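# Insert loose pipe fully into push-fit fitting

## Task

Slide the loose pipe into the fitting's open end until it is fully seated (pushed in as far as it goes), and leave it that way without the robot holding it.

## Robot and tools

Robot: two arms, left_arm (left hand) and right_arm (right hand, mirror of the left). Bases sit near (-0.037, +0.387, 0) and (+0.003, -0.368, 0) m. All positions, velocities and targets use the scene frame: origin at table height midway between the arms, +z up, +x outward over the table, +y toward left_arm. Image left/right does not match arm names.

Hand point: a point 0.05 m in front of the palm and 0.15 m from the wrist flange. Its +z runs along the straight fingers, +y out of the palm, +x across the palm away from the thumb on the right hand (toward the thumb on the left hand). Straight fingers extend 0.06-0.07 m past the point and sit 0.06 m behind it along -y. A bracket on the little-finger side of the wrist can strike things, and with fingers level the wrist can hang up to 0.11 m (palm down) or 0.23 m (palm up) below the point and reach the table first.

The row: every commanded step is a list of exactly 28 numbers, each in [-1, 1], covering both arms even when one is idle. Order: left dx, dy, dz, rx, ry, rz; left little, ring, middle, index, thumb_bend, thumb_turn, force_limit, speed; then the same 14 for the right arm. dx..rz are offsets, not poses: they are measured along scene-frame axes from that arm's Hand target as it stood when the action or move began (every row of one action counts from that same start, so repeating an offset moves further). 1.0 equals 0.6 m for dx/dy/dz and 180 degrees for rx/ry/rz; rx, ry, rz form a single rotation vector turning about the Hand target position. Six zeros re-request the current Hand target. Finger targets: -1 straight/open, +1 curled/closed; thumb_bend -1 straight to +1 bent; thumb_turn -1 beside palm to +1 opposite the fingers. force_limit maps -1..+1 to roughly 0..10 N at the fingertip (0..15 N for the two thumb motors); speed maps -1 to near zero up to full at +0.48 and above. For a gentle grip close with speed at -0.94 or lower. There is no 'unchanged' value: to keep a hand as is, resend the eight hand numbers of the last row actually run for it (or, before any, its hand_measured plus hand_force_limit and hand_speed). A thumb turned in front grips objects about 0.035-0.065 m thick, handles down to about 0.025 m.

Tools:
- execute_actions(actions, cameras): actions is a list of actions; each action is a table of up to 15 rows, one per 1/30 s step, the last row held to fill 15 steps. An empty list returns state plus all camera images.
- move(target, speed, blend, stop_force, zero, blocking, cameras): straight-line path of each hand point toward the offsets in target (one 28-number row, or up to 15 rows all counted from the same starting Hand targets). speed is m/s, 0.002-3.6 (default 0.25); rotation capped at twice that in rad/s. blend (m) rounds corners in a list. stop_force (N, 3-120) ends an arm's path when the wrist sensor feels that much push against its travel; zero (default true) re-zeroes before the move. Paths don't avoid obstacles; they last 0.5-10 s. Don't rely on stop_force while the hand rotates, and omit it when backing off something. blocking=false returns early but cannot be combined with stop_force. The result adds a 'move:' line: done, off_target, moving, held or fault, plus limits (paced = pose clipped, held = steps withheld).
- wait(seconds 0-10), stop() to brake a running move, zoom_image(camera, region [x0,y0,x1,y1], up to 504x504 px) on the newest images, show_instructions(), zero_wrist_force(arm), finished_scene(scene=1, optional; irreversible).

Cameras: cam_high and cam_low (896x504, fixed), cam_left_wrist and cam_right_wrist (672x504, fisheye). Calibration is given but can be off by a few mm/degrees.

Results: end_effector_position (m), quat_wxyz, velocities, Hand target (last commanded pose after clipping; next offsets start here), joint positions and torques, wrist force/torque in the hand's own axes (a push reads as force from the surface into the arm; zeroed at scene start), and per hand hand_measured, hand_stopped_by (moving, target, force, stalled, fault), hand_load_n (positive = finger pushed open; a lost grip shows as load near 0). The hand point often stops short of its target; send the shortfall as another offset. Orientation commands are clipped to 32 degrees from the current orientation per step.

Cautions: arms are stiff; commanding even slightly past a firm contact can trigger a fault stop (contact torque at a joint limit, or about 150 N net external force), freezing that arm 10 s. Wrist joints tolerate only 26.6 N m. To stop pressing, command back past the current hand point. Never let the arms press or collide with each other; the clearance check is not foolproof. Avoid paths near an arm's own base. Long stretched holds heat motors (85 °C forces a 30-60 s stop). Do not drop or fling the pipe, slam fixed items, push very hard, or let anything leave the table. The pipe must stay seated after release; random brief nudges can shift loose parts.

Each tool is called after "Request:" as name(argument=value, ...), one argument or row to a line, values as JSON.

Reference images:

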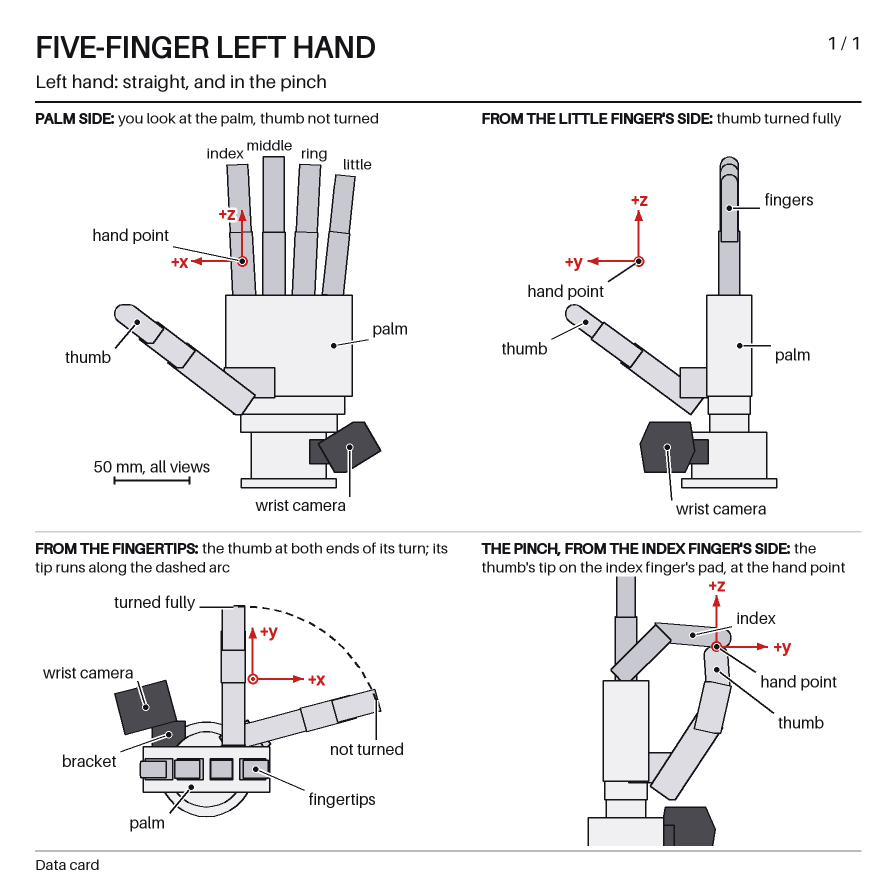

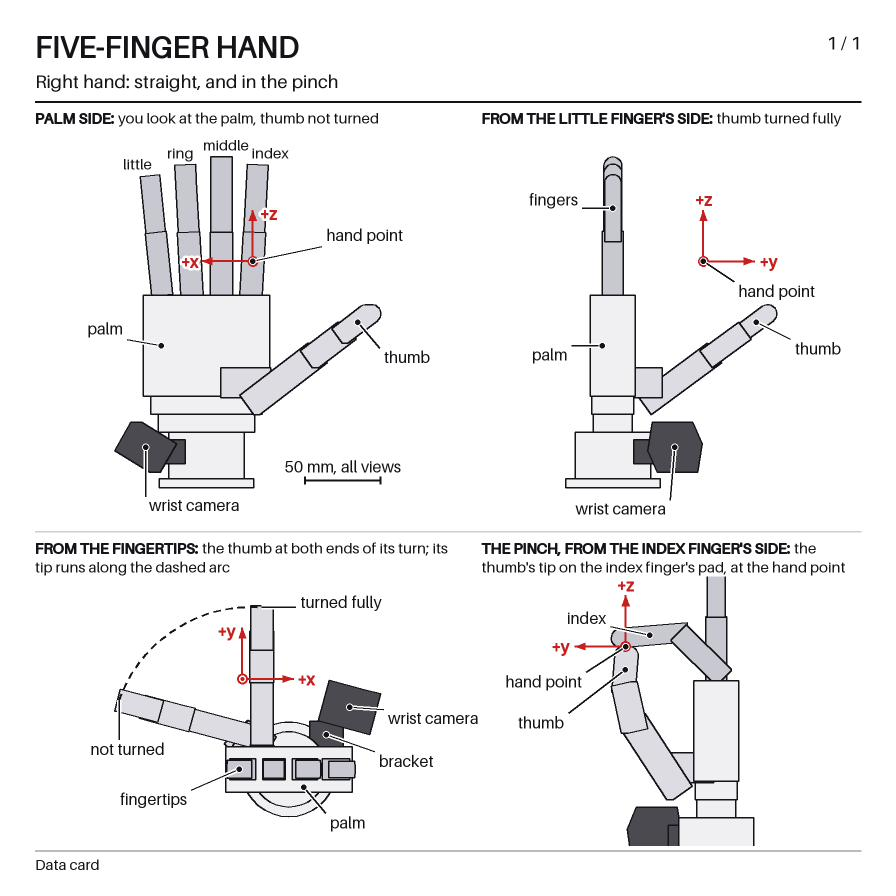

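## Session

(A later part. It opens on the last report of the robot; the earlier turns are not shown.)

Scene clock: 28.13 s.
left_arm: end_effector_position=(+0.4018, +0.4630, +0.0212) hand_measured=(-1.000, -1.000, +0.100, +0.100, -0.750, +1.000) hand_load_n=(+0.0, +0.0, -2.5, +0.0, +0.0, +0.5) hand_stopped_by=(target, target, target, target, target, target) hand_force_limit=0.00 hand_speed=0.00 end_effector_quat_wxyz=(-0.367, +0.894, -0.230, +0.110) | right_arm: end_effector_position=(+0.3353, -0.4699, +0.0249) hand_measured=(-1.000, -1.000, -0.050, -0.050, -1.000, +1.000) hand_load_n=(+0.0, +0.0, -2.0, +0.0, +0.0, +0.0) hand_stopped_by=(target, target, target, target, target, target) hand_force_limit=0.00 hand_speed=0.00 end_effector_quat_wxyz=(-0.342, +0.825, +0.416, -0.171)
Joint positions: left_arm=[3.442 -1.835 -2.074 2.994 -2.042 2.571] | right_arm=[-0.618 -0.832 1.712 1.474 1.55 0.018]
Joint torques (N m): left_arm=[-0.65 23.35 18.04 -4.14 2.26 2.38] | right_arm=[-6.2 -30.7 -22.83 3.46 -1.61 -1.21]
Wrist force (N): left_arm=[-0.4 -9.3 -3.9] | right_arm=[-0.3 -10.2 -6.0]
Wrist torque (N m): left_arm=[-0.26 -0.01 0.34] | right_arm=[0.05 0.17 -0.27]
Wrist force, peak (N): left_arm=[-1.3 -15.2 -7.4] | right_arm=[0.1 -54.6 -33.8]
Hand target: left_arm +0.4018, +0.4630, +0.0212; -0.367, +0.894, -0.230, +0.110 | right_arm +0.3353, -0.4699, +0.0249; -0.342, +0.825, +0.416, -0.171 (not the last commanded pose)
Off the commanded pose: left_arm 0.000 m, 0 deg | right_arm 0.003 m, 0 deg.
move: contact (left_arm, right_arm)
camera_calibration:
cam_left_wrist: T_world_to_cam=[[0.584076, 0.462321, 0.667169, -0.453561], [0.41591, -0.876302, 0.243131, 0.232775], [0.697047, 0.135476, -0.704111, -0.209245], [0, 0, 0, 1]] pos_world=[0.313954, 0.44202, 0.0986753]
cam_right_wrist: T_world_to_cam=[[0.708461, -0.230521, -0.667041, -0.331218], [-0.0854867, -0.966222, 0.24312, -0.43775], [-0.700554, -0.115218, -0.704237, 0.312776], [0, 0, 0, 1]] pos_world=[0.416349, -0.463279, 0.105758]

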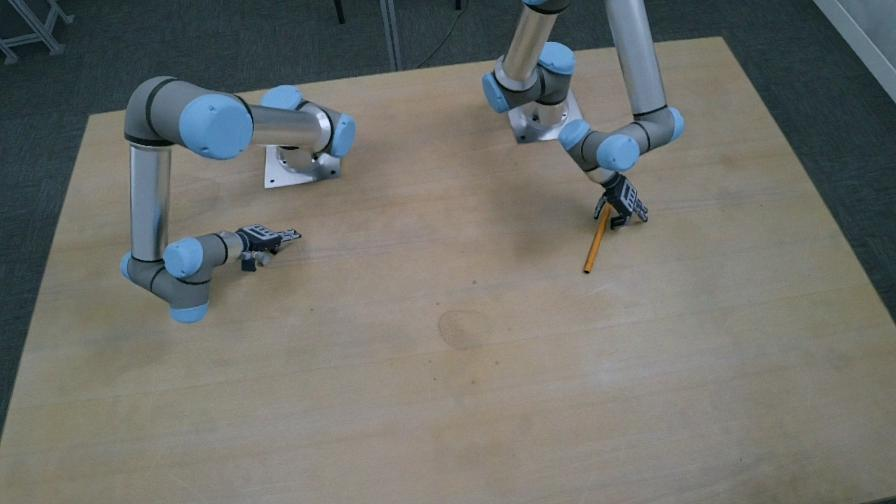

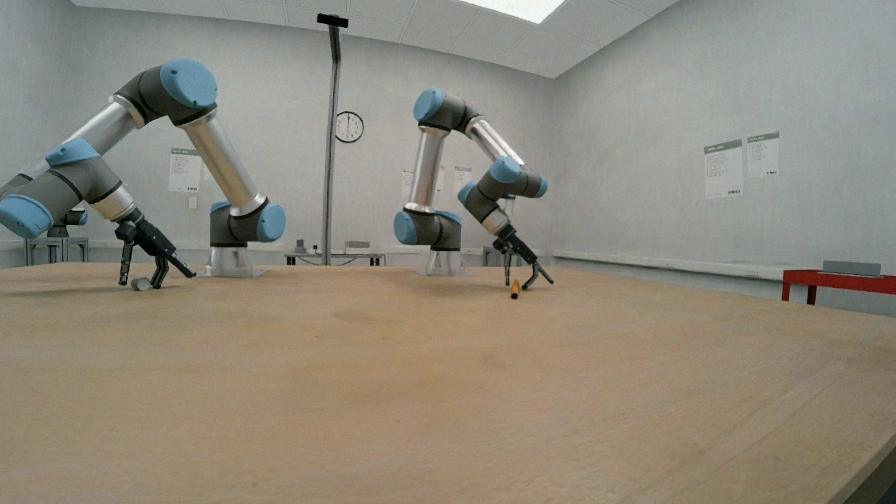

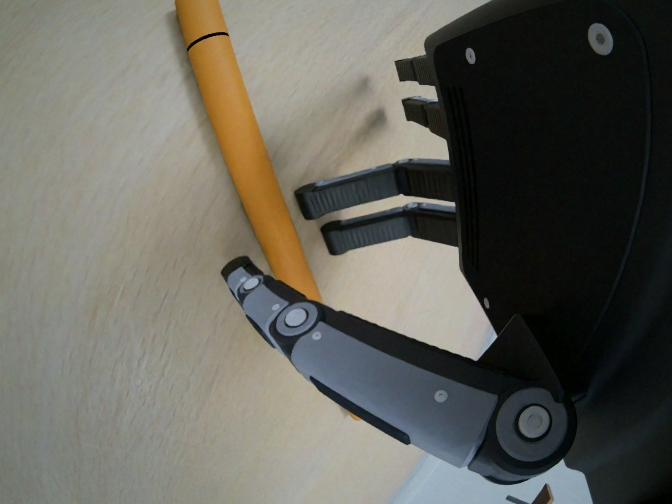

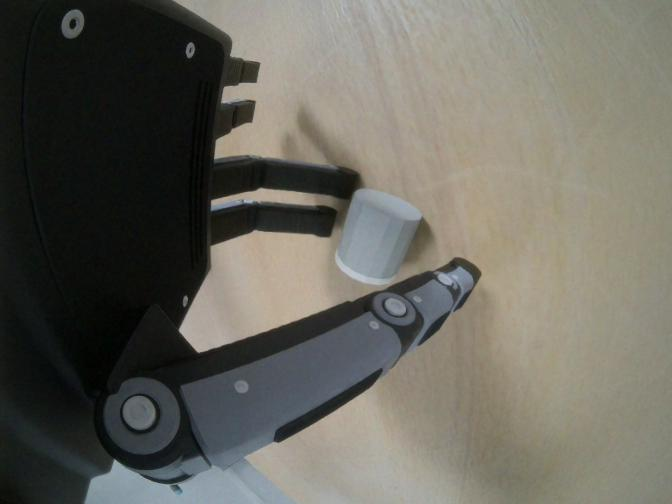

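Request:
move(
  target=[0,0,0.0133,0,0,0,-1,-1,0.3,0.2,-0.75,1,0,0,0,0,0.01,0,0,0,-1,-1,0.1,0.0,-1,1,0,0],
  speed=0.05,
  cameras=["all"],
)

Request:
zoom_image(
  camera="cam_right_wrist",
  region=[280, 110, 500, 310],
)

Request:
zoom_image(
  camera="cam_left_wrist",
  region=[160, 0, 380, 330],
)

Request:
zoom_image(
  camera="cam_low",
  region=[480, 210, 580, 310],
)

Request:
zoom_image(
  camera="cam_high",
  region=[560, 160, 680, 290],
)

Scene clock: 29.17 s.
left_arm: end_effector_position=(+0.4019, +0.4630, +0.0293) hand_measured=(-1.000, -1.000, +0.300, +0.200, -0.750, +1.000) hand_load_n=(+0.0, +0.0, +0.5, +0.0, +0.0, +0.0) hand_stopped_by=(target, target, target, target, target, target) hand_force_limit=0.00 hand_speed=0.00 end_effector_quat_wxyz=(-0.367, +0.894, -0.230, +0.110) end_effector_velocity=(+0.001, +0.000, +0.000) end_effector_angular_velocity=(+0.001, -0.003, +0.001) | right_arm: end_effector_position=(+0.3353, -0.4699, +0.0310) hand_measured=(-1.000, -1.000, +0.100, +0.000, -1.000, +1.000) hand_load_n=(+0.0, +0.0, +0.0, +0.0, +0.0, +0.0) hand_stopped_by=(target, target, target, target, target, target) hand_force_limit=0.00 hand_speed=0.00 end_effector_quat_wxyz=(-0.342, +0.825, +0.416, -0.171)
Joint positions: left_arm=[3.442 -1.82 -2.066 2.971 -2.042 2.571] | right_arm=[-0.618 -0.843 1.712 1.486 1.55 0.018]
Joint velocities: left_arm=[0 -0.002 0 0.005 -0.001 -0.001] | right_arm=[within noise]
Joint torques (N m): left_arm=[7.44 17.29 9.4 1.38 -2.52 1.88] | right_arm=[-6.07 -34.69 -21.38 1.83 -1.01 -2.51]
Wrist force (N): left_arm=[-0.3 0.2 0.4] | right_arm=[1.5 -1.4 -0.6]
Wrist torque (N m): left_arm=[-0.03 0.07 0.10] | right_arm=[-0.03 -0.14 0.00]
Wrist force, peak (N): left_arm=[-0.5 -9.4 -3.9] | right_arm=[-0.3 -10.1 -6.2]
Hand target: left_arm +0.4018, +0.4630, +0.0292; -0.367, +0.894, -0.230, +0.110 | right_arm +0.3353, -0.4699, +0.0309; -0.342, +0.825, +0.416, -0.171
Off the commanded pose: left_arm 0.000 m, 0 deg | right_arm 0.000 m, 0 deg.
move: done
camera_calibration:
cam_left_wrist: T_world_to_cam=[[0.584072, 0.462329, 0.667167, -0.458967], [0.415916, -0.876298, 0.243137, 0.230801], [0.697047, 0.135476, -0.704111, -0.203542], [0, 0, 0, 1]] pos_world=[0.313954, 0.44202, 0.106775]
cam_right_wrist: T_world_to_cam=[[0.708469, -0.230435, -0.667062, -0.327039], [-0.0854227, -0.966242, 0.243061, -0.439271], [-0.700553, -0.115219, -0.704237, 0.317001], [0, 0, 0, 1]] pos_world=[0.416249, -0.463279, 0.111858]

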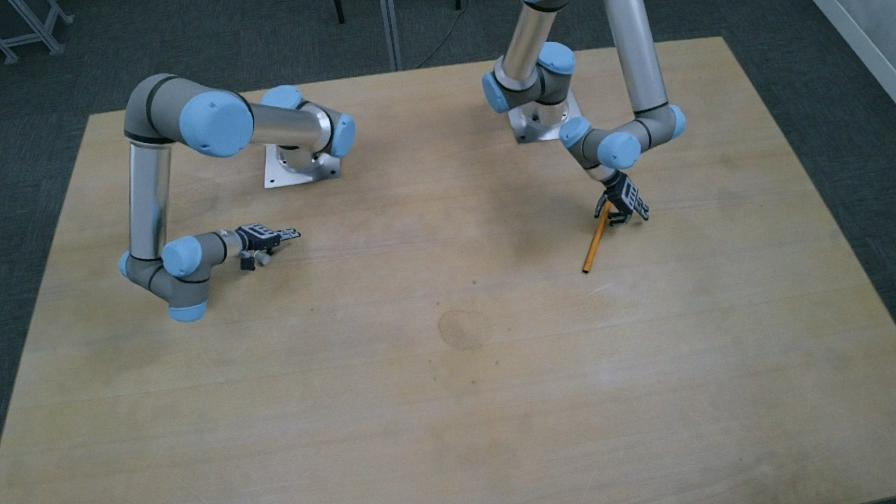

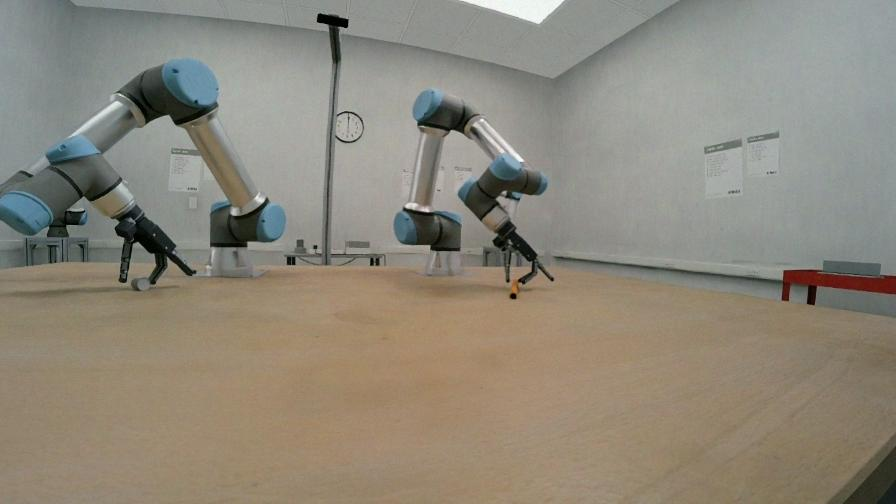

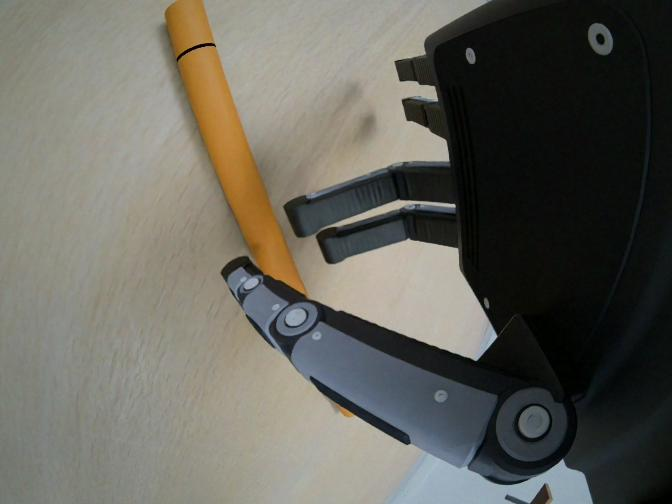

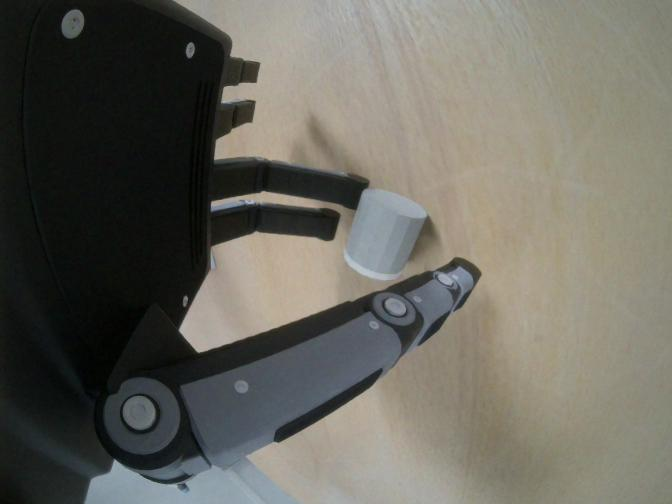

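Scaled by 2.291 from the camera's 672x504 image, which has a finer 960x720 frame.

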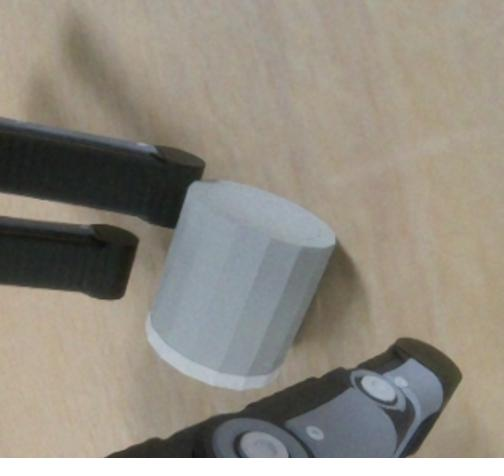

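Scaled by 1.527 from the camera's 672x504 image, which has a finer 960x720 frame.

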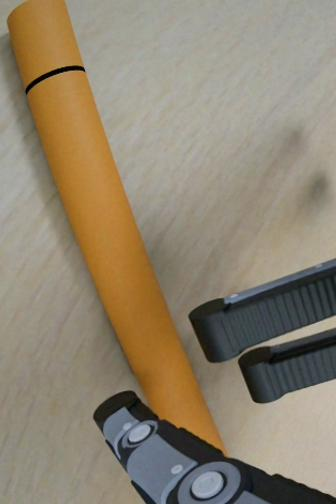

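Scaled by 5.040 from the camera's 896x504 image, which has a finer 1280x720 frame.

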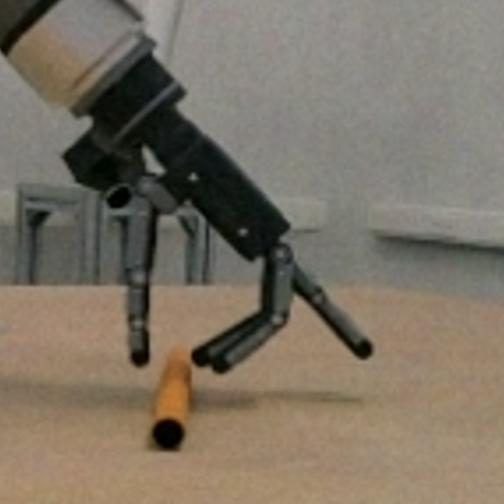

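Scaled by 3.877 from the camera's 896x504 image, which has a finer 1280x720 frame.

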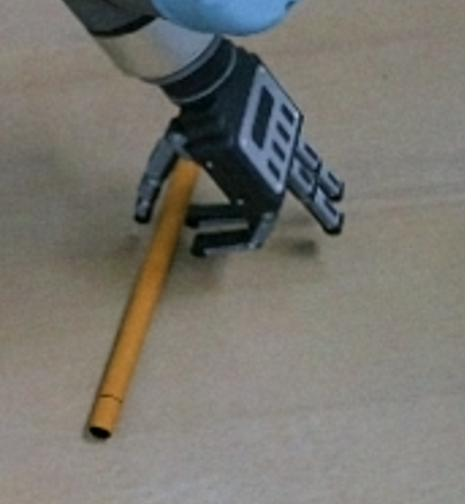

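Request:
move(
  target=[-0.0027,-0.0042,-0.0167,0,0,0,-1,-1,0.3,0.25,-0.75,1,-0.4,-0.9,-0.0027,0.002,-0.0167,0,0,0,-1,-1,0.15,0.0,-1,1,-0.4,-0.9],
  speed=0.03,
  stop_force=6,
  cameras=["all"],
)

Request:
zoom_image(
  camera="cam_low",
  region=[480, 210, 580, 310],
)

Request:
zoom_image(
  camera="cam_low",
  region=[100, 210, 200, 310],
)

Request:
zoom_image(
  camera="cam_right_wrist",
  region=[280, 110, 500, 310],
)

Scene clock: 31.93 s.
left_arm: end_effector_position=(+0.4002, +0.4605, +0.0192) hand_measured=(-1.000, -1.000, +0.300, +0.250, -0.750, +1.000) hand_load_n=(+0.0, +0.0, +0.0, +0.0, +0.0, +0.0) hand_stopped_by=(target, target, target, target, target, target) hand_force_limit=-0.40 hand_speed=-0.90 end_effector_quat_wxyz=(-0.367, +0.894, -0.230, +0.110) | right_arm: end_effector_position=(+0.3336, -0.4687, +0.0208) hand_measured=(-1.000, -1.000, +0.150, +0.000, -1.000, +1.000) hand_load_n=(+0.0, +0.0, +0.0, +0.0, +0.0, +0.0) hand_stopped_by=(target, target, target, target, target, target) hand_force_limit=-0.40 hand_speed=-0.90 end_effector_quat_wxyz=(-0.342, +0.825, +0.416, -0.171)
Joint positions: left_arm=[3.436 -1.836 -2.08 2.999 -2.046 2.566] | right_arm=[-0.618 -0.827 1.719 1.463 1.55 0.018]
Joint torques (N m): left_arm=[8.67 29.96 21.52 -3.34 1.28 2.09] | right_arm=[9.77 -49.6 -21.96 5.93 -2.06 2.4]
Wrist force (N): left_arm=[-0.5 0.3 0.7] | right_arm=[1.4 -1.3 -0.7]
Wrist torque (N m): left_arm=[-0.06 0.11 0.20] | right_arm=[0.01 -0.10 0.00]
Wrist force, peak (N): left_arm=[-0.4 -1.7 -0.1] | right_arm=[1.6 -1.5 -0.8]
Hand target: left_arm +0.4002, +0.4605, +0.0192; -0.367, +0.894, -0.230, +0.110 | right_arm +0.3336, -0.4687, +0.0208; -0.342, +0.825, +0.416, -0.171
Off the commanded pose: left_arm 0.000 m, 0 deg | right_arm 0.000 m, 0 deg.
move: done
camera_calibration:
cam_left_wrist: T_world_to_cam=[[0.584076, 0.462321, 0.667169, -0.45007], [0.41591, -0.876302, 0.243131, 0.23176], [0.697047, 0.135476, -0.704111, -0.20927], [0, 0, 0, 1]] pos_world=[0.312354, 0.43952, 0.0965753]
cam_right_wrist: T_world_to_cam=[[0.708461, -0.230521, -0.667041, -0.332405], [-0.0854867, -0.966222, 0.24312, -0.435763], [-0.700554, -0.115218, -0.704237, 0.308906], [0, 0, 0, 1]] pos_world=[0.414649, -0.462079, 0.101758]

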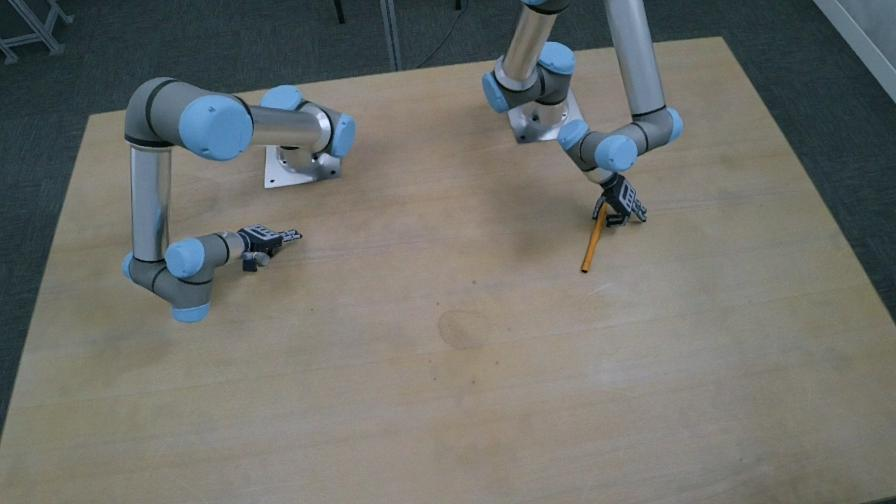

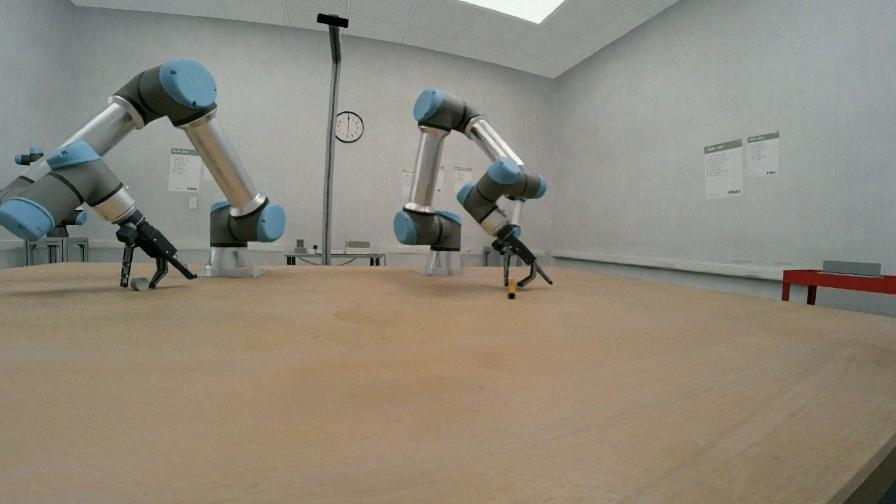

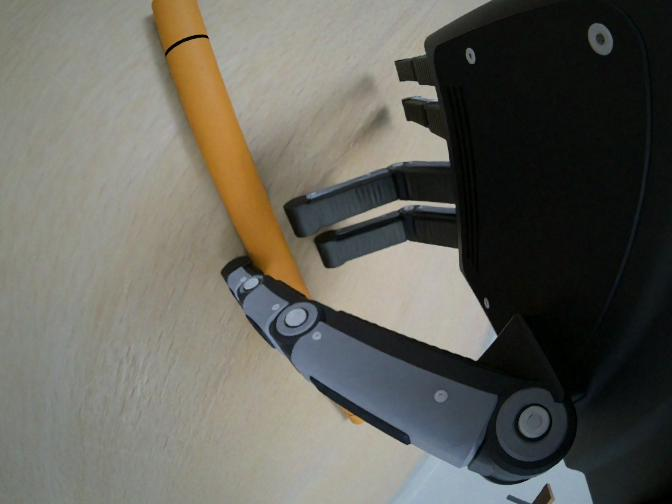

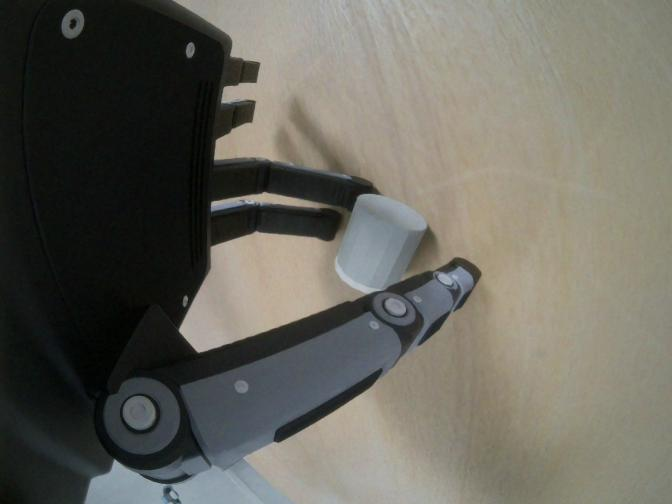

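Scaled by 5.040 from the camera's 896x504 image, which has a finer 1280x720 frame.

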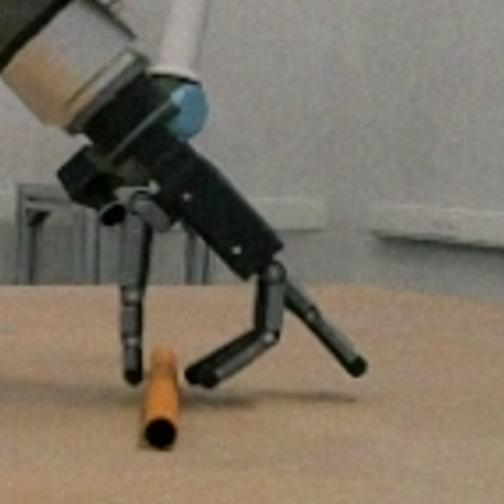

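Scaled by 5.040 from the camera's 896x504 image, which has a finer 1280x720 frame.

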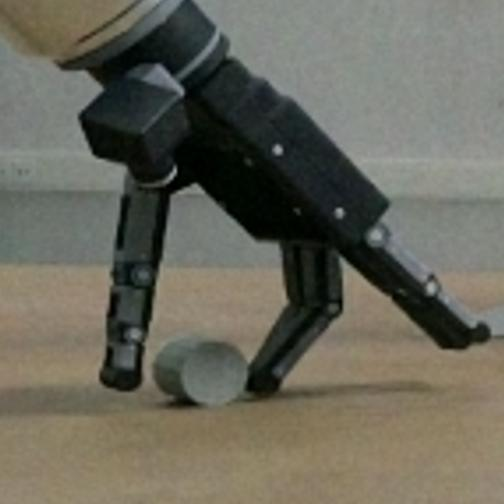

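Scaled by 2.291 from the camera's 672x504 image, which has a finer 960x720 frame.

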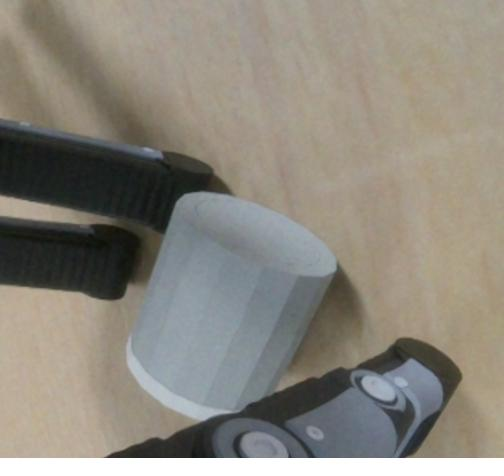

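Request:
execute_actions(
  actions=[
    [[0,0,0,0,0,0,-1,-1,0.9,0.9,0.3,1,-0.4,-0.9,0,0,0,0,0,0,-1,-1,0.9,0.9,0.3,1,-0.4,-0.9]],
  ],
)

Request:
wait(
  seconds=2,
  cameras=["all"],
)

Request:
zoom_image(
  camera="cam_low",
  region=[480, 210, 580, 310],
)

Request:
zoom_image(
  camera="cam_low",
  region=[100, 210, 200, 310],
)

Scene clock: 38.57 s.
left_arm: end_effector_position=(+0.4002, +0.4605, +0.0192) hand_measured=(-1.000, -1.000, +0.726, +0.900, -0.514, +1.000) hand_load_n=(+0.0, +0.0, +3.5, +0.0, +4.5, +1.0) hand_stopped_by=(target, target, force, target, force, target) hand_force_limit=-0.40 hand_speed=-0.90 end_effector_quat_wxyz=(-0.367, +0.894, -0.230, +0.110) | right_arm: end_effector_position=(+0.3336, -0.4687, +0.0208) hand_measured=(-1.000, -1.000, +0.344, +0.900, -0.902, +1.000) hand_load_n=(+0.0, +0.0, +3.0, +0.0, +4.0, +0.5) hand_stopped_by=(target, target, force, target, force, target) hand_force_limit=-0.40 hand_speed=-0.90 end_effector_quat_wxyz=(-0.342, +0.825, +0.416, -0.171)
Joint positions: left_arm=[3.436 -1.836 -2.08 2.999 -2.046 2.566] | right_arm=[-0.618 -0.827 1.719 1.463 1.55 0.018]
Joint torques (N m): left_arm=[8.58 29.43 20.67 -1.81 1.2 1.98] | right_arm=[9.53 -49.73 -21.65 5.56 -1.45 2.33]
Wrist force (N): left_arm=[-0.5 0.2 0.6] | right_arm=[1.4 -1.3 -0.4]
Wrist torque (N m): left_arm=[-0.07 0.11 0.20] | right_arm=[0.00 -0.11 0.00]
Wrist force, peak (N): left_arm=[-0.6 0.1 0.7] | right_arm=[1.7 -1.5 -0.7]
Hand target: left_arm +0.4002, +0.4605, +0.0192; -0.367, +0.894, -0.230, +0.110 | right_arm +0.3336, -0.4687, +0.0208; -0.342, +0.825, +0.416, -0.171
Off the commanded pose: left_arm 0.000 m, 0 deg | right_arm 0.000 m, 0 deg.

Scene clock: 40.57 s.
left_arm: end_effector_position=(+0.4002, +0.4605, +0.0192) hand_measured=(-1.000, -1.000, +0.726, +0.900, -0.514, +1.000) hand_load_n=(+0.0, +0.0, +3.0, +0.0, +4.0, +0.5) hand_stopped_by=(target, target, force, target, force, target) hand_force_limit=-0.40 hand_speed=-0.90 end_effector_quat_wxyz=(-0.367, +0.894, -0.230, +0.110) | right_arm: end_effector_position=(+0.3336, -0.4687, +0.0208) hand_measured=(-1.000, -1.000, +0.344, +0.900, -0.902, +1.000) hand_load_n=(+0.0, -0.5, +3.0, +0.0, +4.5, +0.0) hand_stopped_by=(target, target, force, target, force, target) hand_force_limit=-0.40 hand_speed=-0.90 end_effector_quat_wxyz=(-0.342, +0.825, +0.416, -0.171)
Joint positions: left_arm=[3.436 -1.836 -2.08 2.999 -2.046 2.566] | right_arm=[-0.618 -0.827 1.719 1.463 1.55 0.018]
Joint torques (N m): left_arm=[8.05 28.86 20.75 -1.56 1.27 2.1] | right_arm=[10.12 -50.24 -21.27 5.67 -0.95 2.22]
Wrist force (N): left_arm=[-0.5 0.3 0.6] | right_arm=[1.7 -1.2 -0.4]
Wrist torque (N m): left_arm=[-0.05 0.11 0.20] | right_arm=[0.01 -0.16 0.02]
Wrist force, peak (N): left_arm=[-0.6 0.2 0.6] | right_arm=[1.6 -1.4 -0.4]
Hand target: left_arm +0.4002, +0.4605, +0.0192; -0.367, +0.894, -0.230, +0.110 | right_arm +0.3336, -0.4687, +0.0208; -0.342, +0.825, +0.416, -0.171
Off the commanded pose: left_arm 0.000 m, 0 deg | right_arm 0.000 m, 0 deg.
wait: 2.00 s; at rest by 0.17 s
camera_calibration:
cam_left_wrist: T_world_to_cam=[[0.584076, 0.462321, 0.667169, -0.45007], [0.41591, -0.876302, 0.243131, 0.23176], [0.697047, 0.135476, -0.704111, -0.20927], [0, 0, 0, 1]] pos_world=[0.312354, 0.43952, 0.0965753]
cam_right_wrist: T_world_to_cam=[[0.708461, -0.230521, -0.667041, -0.332405], [-0.0854867, -0.966222, 0.24312, -0.435763], [-0.700554, -0.115218, -0.704237, 0.308906], [0, 0, 0, 1]] pos_world=[0.414649, -0.462079, 0.101758]

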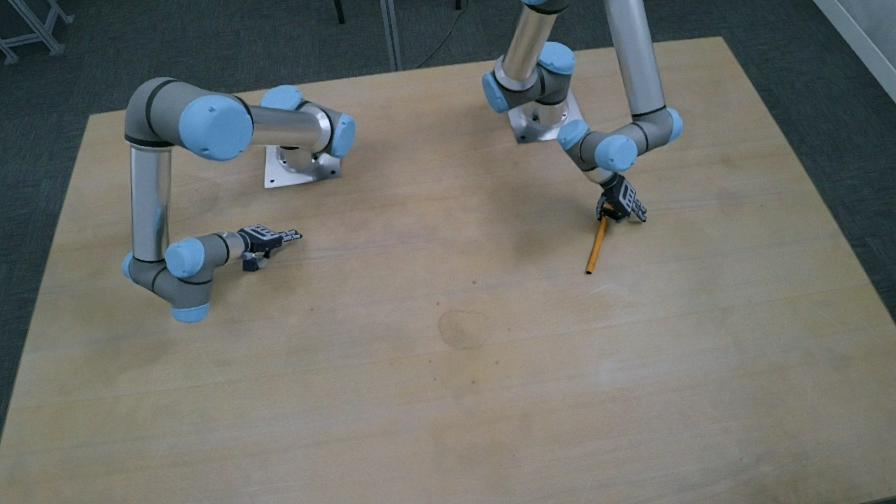

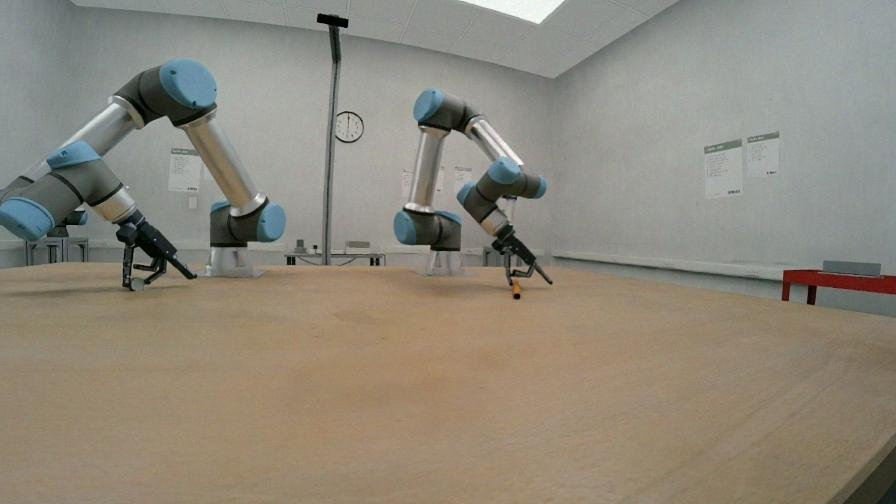

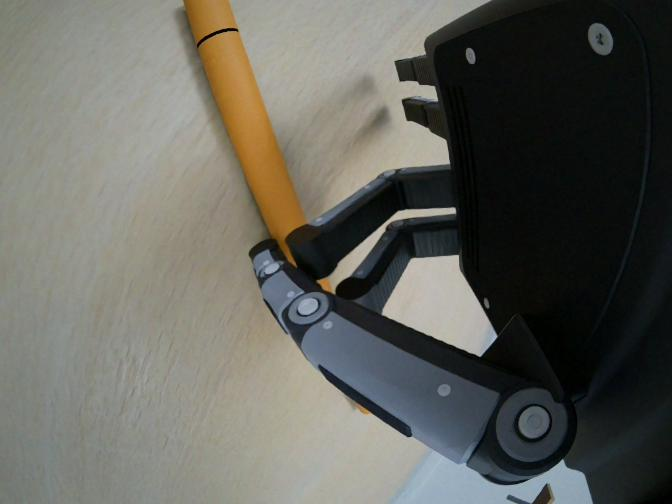

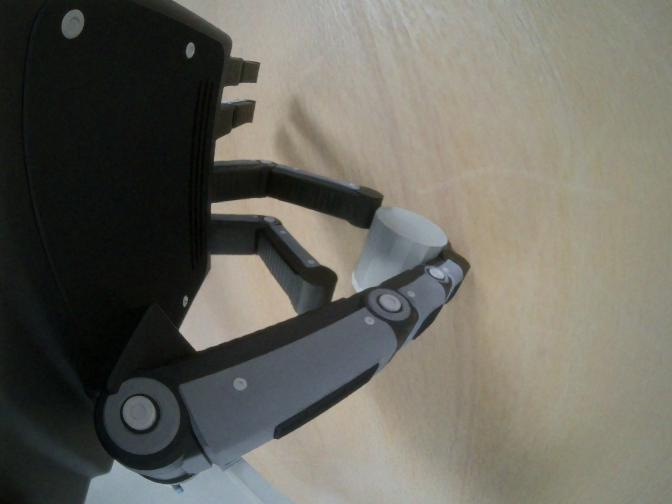

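Scaled by 5.040 from the camera's 896x504 image, which has a finer 1280x720 frame.

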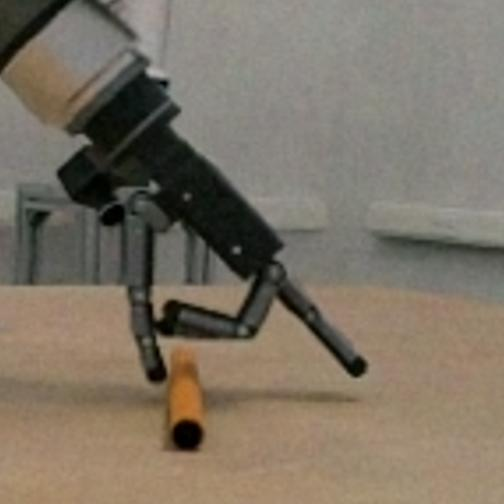

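Scaled by 5.040 from the camera's 896x504 image, which has a finer 1280x720 frame.

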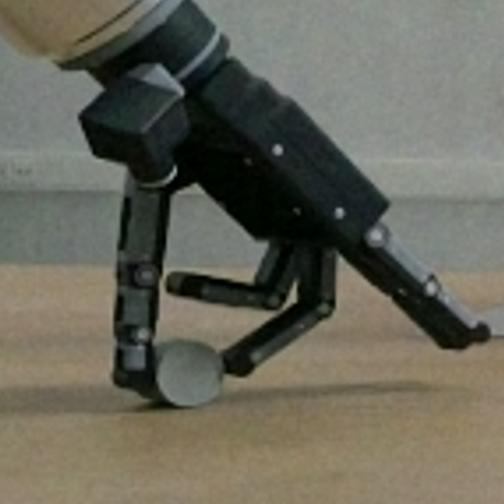

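Request:
move(
  target=[0,0,0.005,0,0,0,-1,-1,0.7,0.85,-0.8,1,0,-0.3,0,0,0.005,0,0,0,-1,-1,0.3,0.85,-1,1,0,-0.3],
  speed=0.05,
)

Scene clock: 42.30 s.
left_arm: end_effector_position=(+0.4002, +0.4605, +0.0223) hand_measured=(-1.000, -1.000, +0.700, +0.850, -0.800, +1.000) hand_load_n=(+0.0, +0.0, +0.0, +0.0, +0.0, +0.0) hand_stopped_by=(target, target, target, target, target, target) hand_force_limit=0.00 hand_speed=-0.30 end_effector_quat_wxyz=(-0.367, +0.894, -0.230, +0.110) | right_arm: end_effector_position=(+0.3336, -0.4687, +0.0239) hand_measured=(-1.000, -1.000, +0.300, +0.850, -1.000, +1.000) hand_load_n=(+0.0, +0.0, +0.0, +0.0, +0.0, +0.0) hand_stopped_by=(target, target, target, target, target, target) hand_force_limit=0.00 hand_speed=-0.30 end_effector_quat_wxyz=(-0.342, +0.825, +0.416, -0.171)
Joint positions: left_arm=[3.436 -1.831 -2.077 2.991 -2.046 2.566] | right_arm=[-0.618 -0.833 1.719 1.469 1.55 0.018]
Joint torques (N m): left_arm=[7.02 21.14 17.56 -0.96 1.17 1.96] | right_arm=[9.63 -39.81 -21.82 4.27 -0.62 2.21]
Wrist force (N): left_arm=[-0.5 0.1 0.5] | right_arm=[1.6 -1.3 -0.6]
Wrist torque (N m): left_arm=[-0.06 0.10 0.20] | right_arm=[0.01 -0.14 0.01]
Wrist force, peak (N): left_arm=[-0.6 0.2 0.7] | right_arm=[1.7 -1.5 -0.5]
Hand target: left_arm +0.4002, +0.4605, +0.0222; -0.367, +0.894, -0.230, +0.110 | right_arm +0.3336, -0.4687, +0.0238; -0.342, +0.825, +0.416, -0.171
Off the commanded pose: left_arm 0.000 m, 0 deg | right_arm 0.000 m, 0 deg.
move: done

Request:
move(
  target=[
    [0,0,0.05,0,0,0,-1,-1,0.7,0.85,-0.8,1,0,-0.3,0,0,0.05,0,0,0,-1,-1,0.3,0.85,-1,1,0,-0.3],
    [0,0,0.067,0.0372,-0.0243,0,-1,-1,0.2,0.2,-0.65,1,0,0,0,0,0.067,0.0264,0.0357,0,-1,-1,0,0,-0.8,1,0,0],
  ],
  speed=0.1,
  cameras=["all"],
)

Request:
zoom_image(
  camera="cam_right_wrist",
  region=[280, 110, 500, 310],
)

Request:
zoom_image(
  camera="cam_left_wrist",
  region=[160, 0, 380, 330],
)

Request:
zoom_image(
  camera="cam_low",
  region=[480, 210, 580, 310],
)

Request:
zoom_image(
  camera="cam_low",
  region=[100, 210, 200, 310],
)

Scene clock: 45.00 s.
left_arm: end_effector_position=(+0.4002, +0.4605, +0.0624) hand_measured=(-1.000, -1.000, +0.200, +0.200, -0.650, +1.000) hand_load_n=(+0.0, +0.0, +0.0, +0.0, +0.0, +0.0) hand_stopped_by=(target, target, target, target, target, target) hand_force_limit=0.00 hand_speed=0.00 end_effector_quat_wxyz=(-0.427, +0.867, -0.222, +0.130) | right_arm: end_effector_position=(+0.3336, -0.4687, +0.0640) hand_measured=(-1.000, -1.000, +0.000, +0.000, -0.800, +1.000) hand_load_n=(+0.0, +0.0, +0.0, +0.0, +0.0, +0.0) hand_stopped_by=(target, target, target, target, target, target) hand_force_limit=0.00 hand_speed=0.00 end_effector_quat_wxyz=(-0.398, +0.799, +0.403, -0.200)
Joint positions: left_arm=[3.375 -1.737 -2.105 3.039 -2.153 2.58] | right_arm=[-0.619 -0.823 1.657 1.66 1.548 0.014]
Joint torques (N m): left_arm=[8.96 14.39 22.16 1.53 -2.65 -2.59] | right_arm=[-0.4 -51 1.7 5.67 -0.69 1.97]
Wrist force (N): left_arm=[-0.3 -0.1 1.0] | right_arm=[1.2 -1.3 -0.7]
Wrist torque (N m): left_arm=[-0.16 0.10 0.08] | right_arm=[0.02 -0.09 0.04]
Wrist force, peak (N): left_arm=[-0.4 0.8 1.1] | right_arm=[1.5 -2.2 -0.9]
Hand target: left_arm +0.4002, +0.4605, +0.0624; -0.427, +0.867, -0.222, +0.130 | right_arm +0.3336, -0.4687, +0.0640; -0.398, +0.799, +0.403, -0.200
Off the commanded pose: left_arm 0.000 m, 0 deg | right_arm 0.000 m, 0 deg.
move: done
camera_calibration:
cam_left_wrist: T_world_to_cam=[[0.52955, 0.37888, 0.758964, -0.424386], [0.400085, -0.9005, 0.170386, 0.24329], [0.748003, 0.213422, -0.628444, -0.239864], [0, 0, 0, 1]] pos_world=[0.306816, 0.431067, 0.1299]
cam_right_wrist: T_world_to_cam=[[0.628514, -0.17123, -0.758716, -0.243336], [-0.0622229, -0.983409, 0.170395, -0.457433], [-0.775306, -0.059886, -0.628741, 0.385364], [0, 0, 0, 1]] pos_world=[0.423252, -0.468432, 0.135615]

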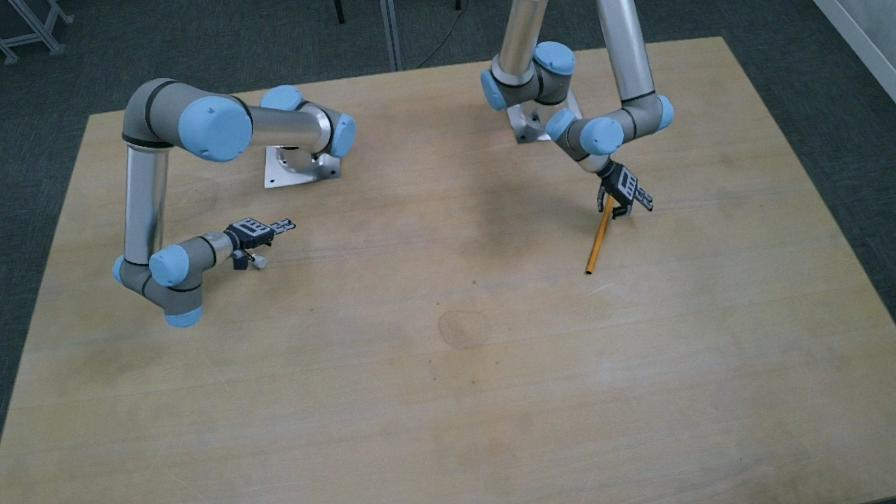

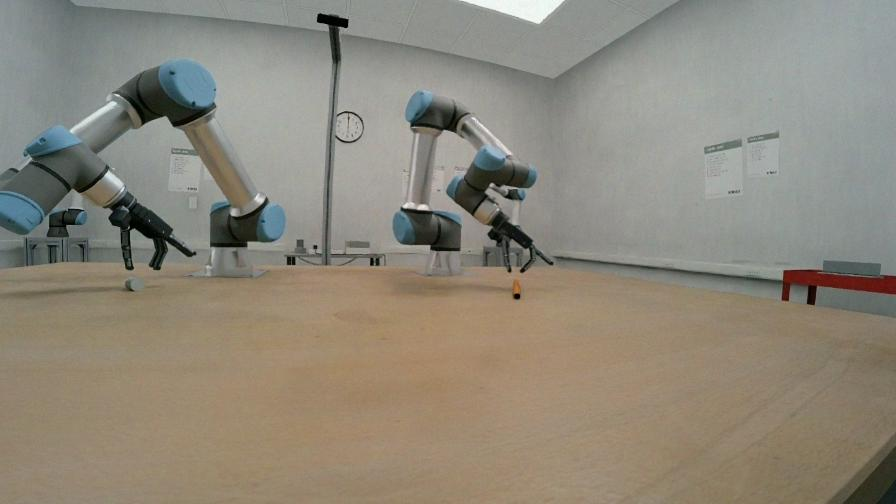

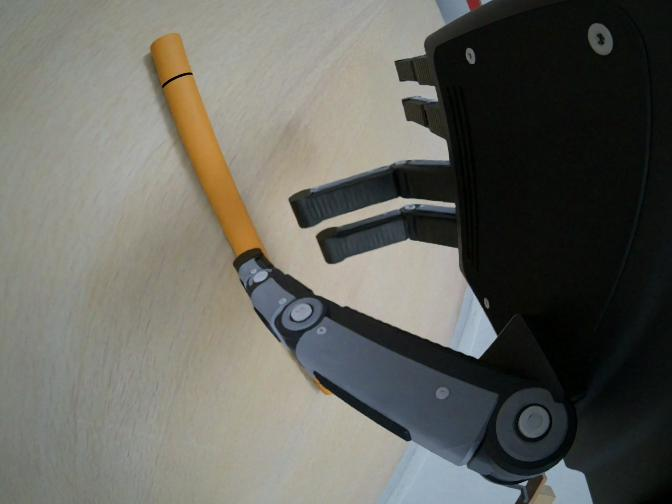

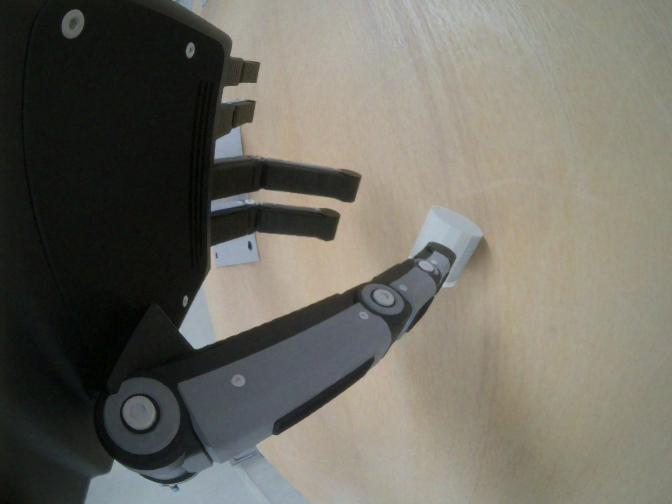

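Scaled by 2.291 from the camera's 672x504 image, which has a finer 960x720 frame.

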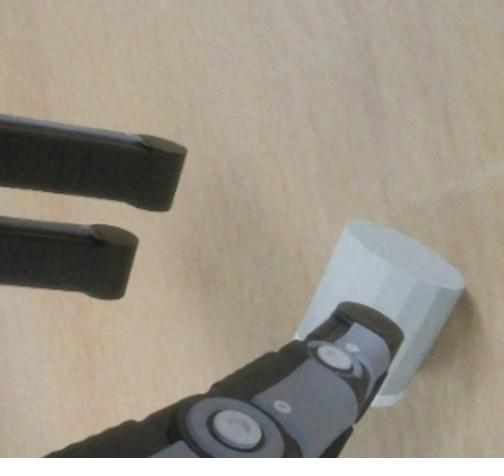

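Scaled by 1.527 from the camera's 672x504 image, which has a finer 960x720 frame.

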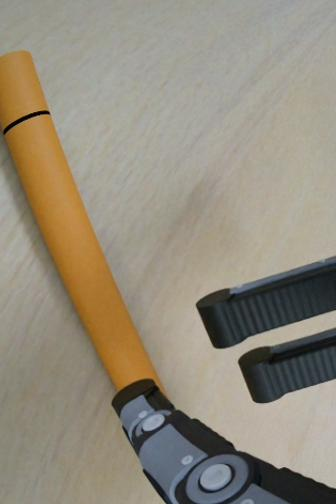

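Scaled by 5.040 from the camera's 896x504 image, which has a finer 1280x720 frame.

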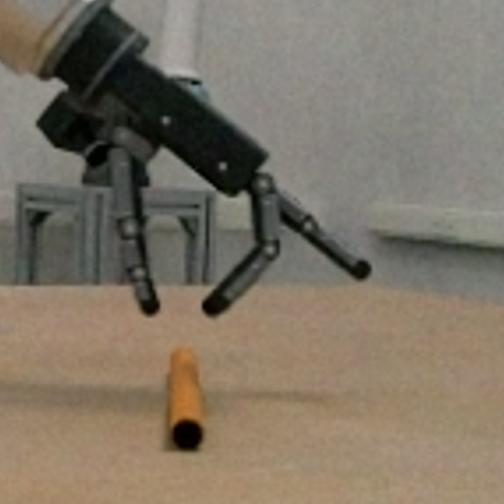

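Scaled by 5.040 from the camera's 896x504 image, which has a finer 1280x720 frame.

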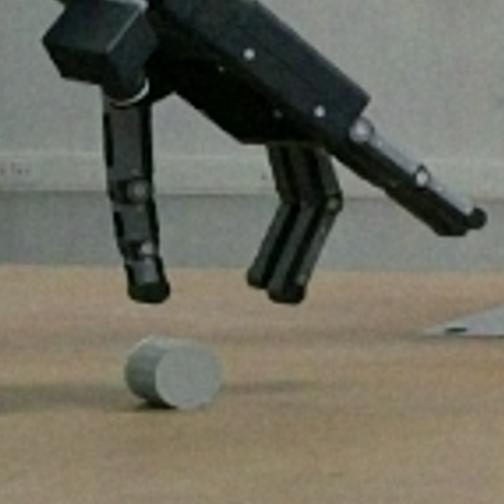

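Request:
zoom_image(
  camera="cam_high",
  region=[560, 160, 680, 290],
)

Scaled by 3.877 from the camera's 896x504 image, which has a finer 1280x720 frame.

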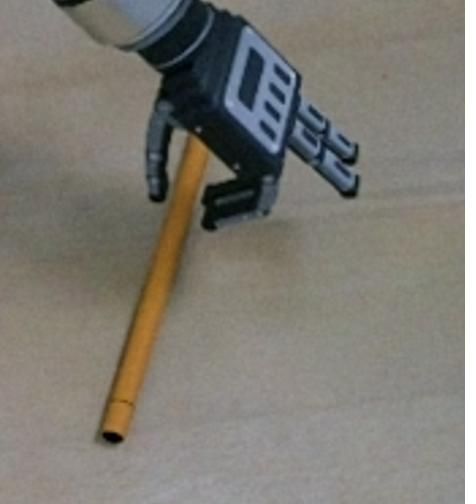

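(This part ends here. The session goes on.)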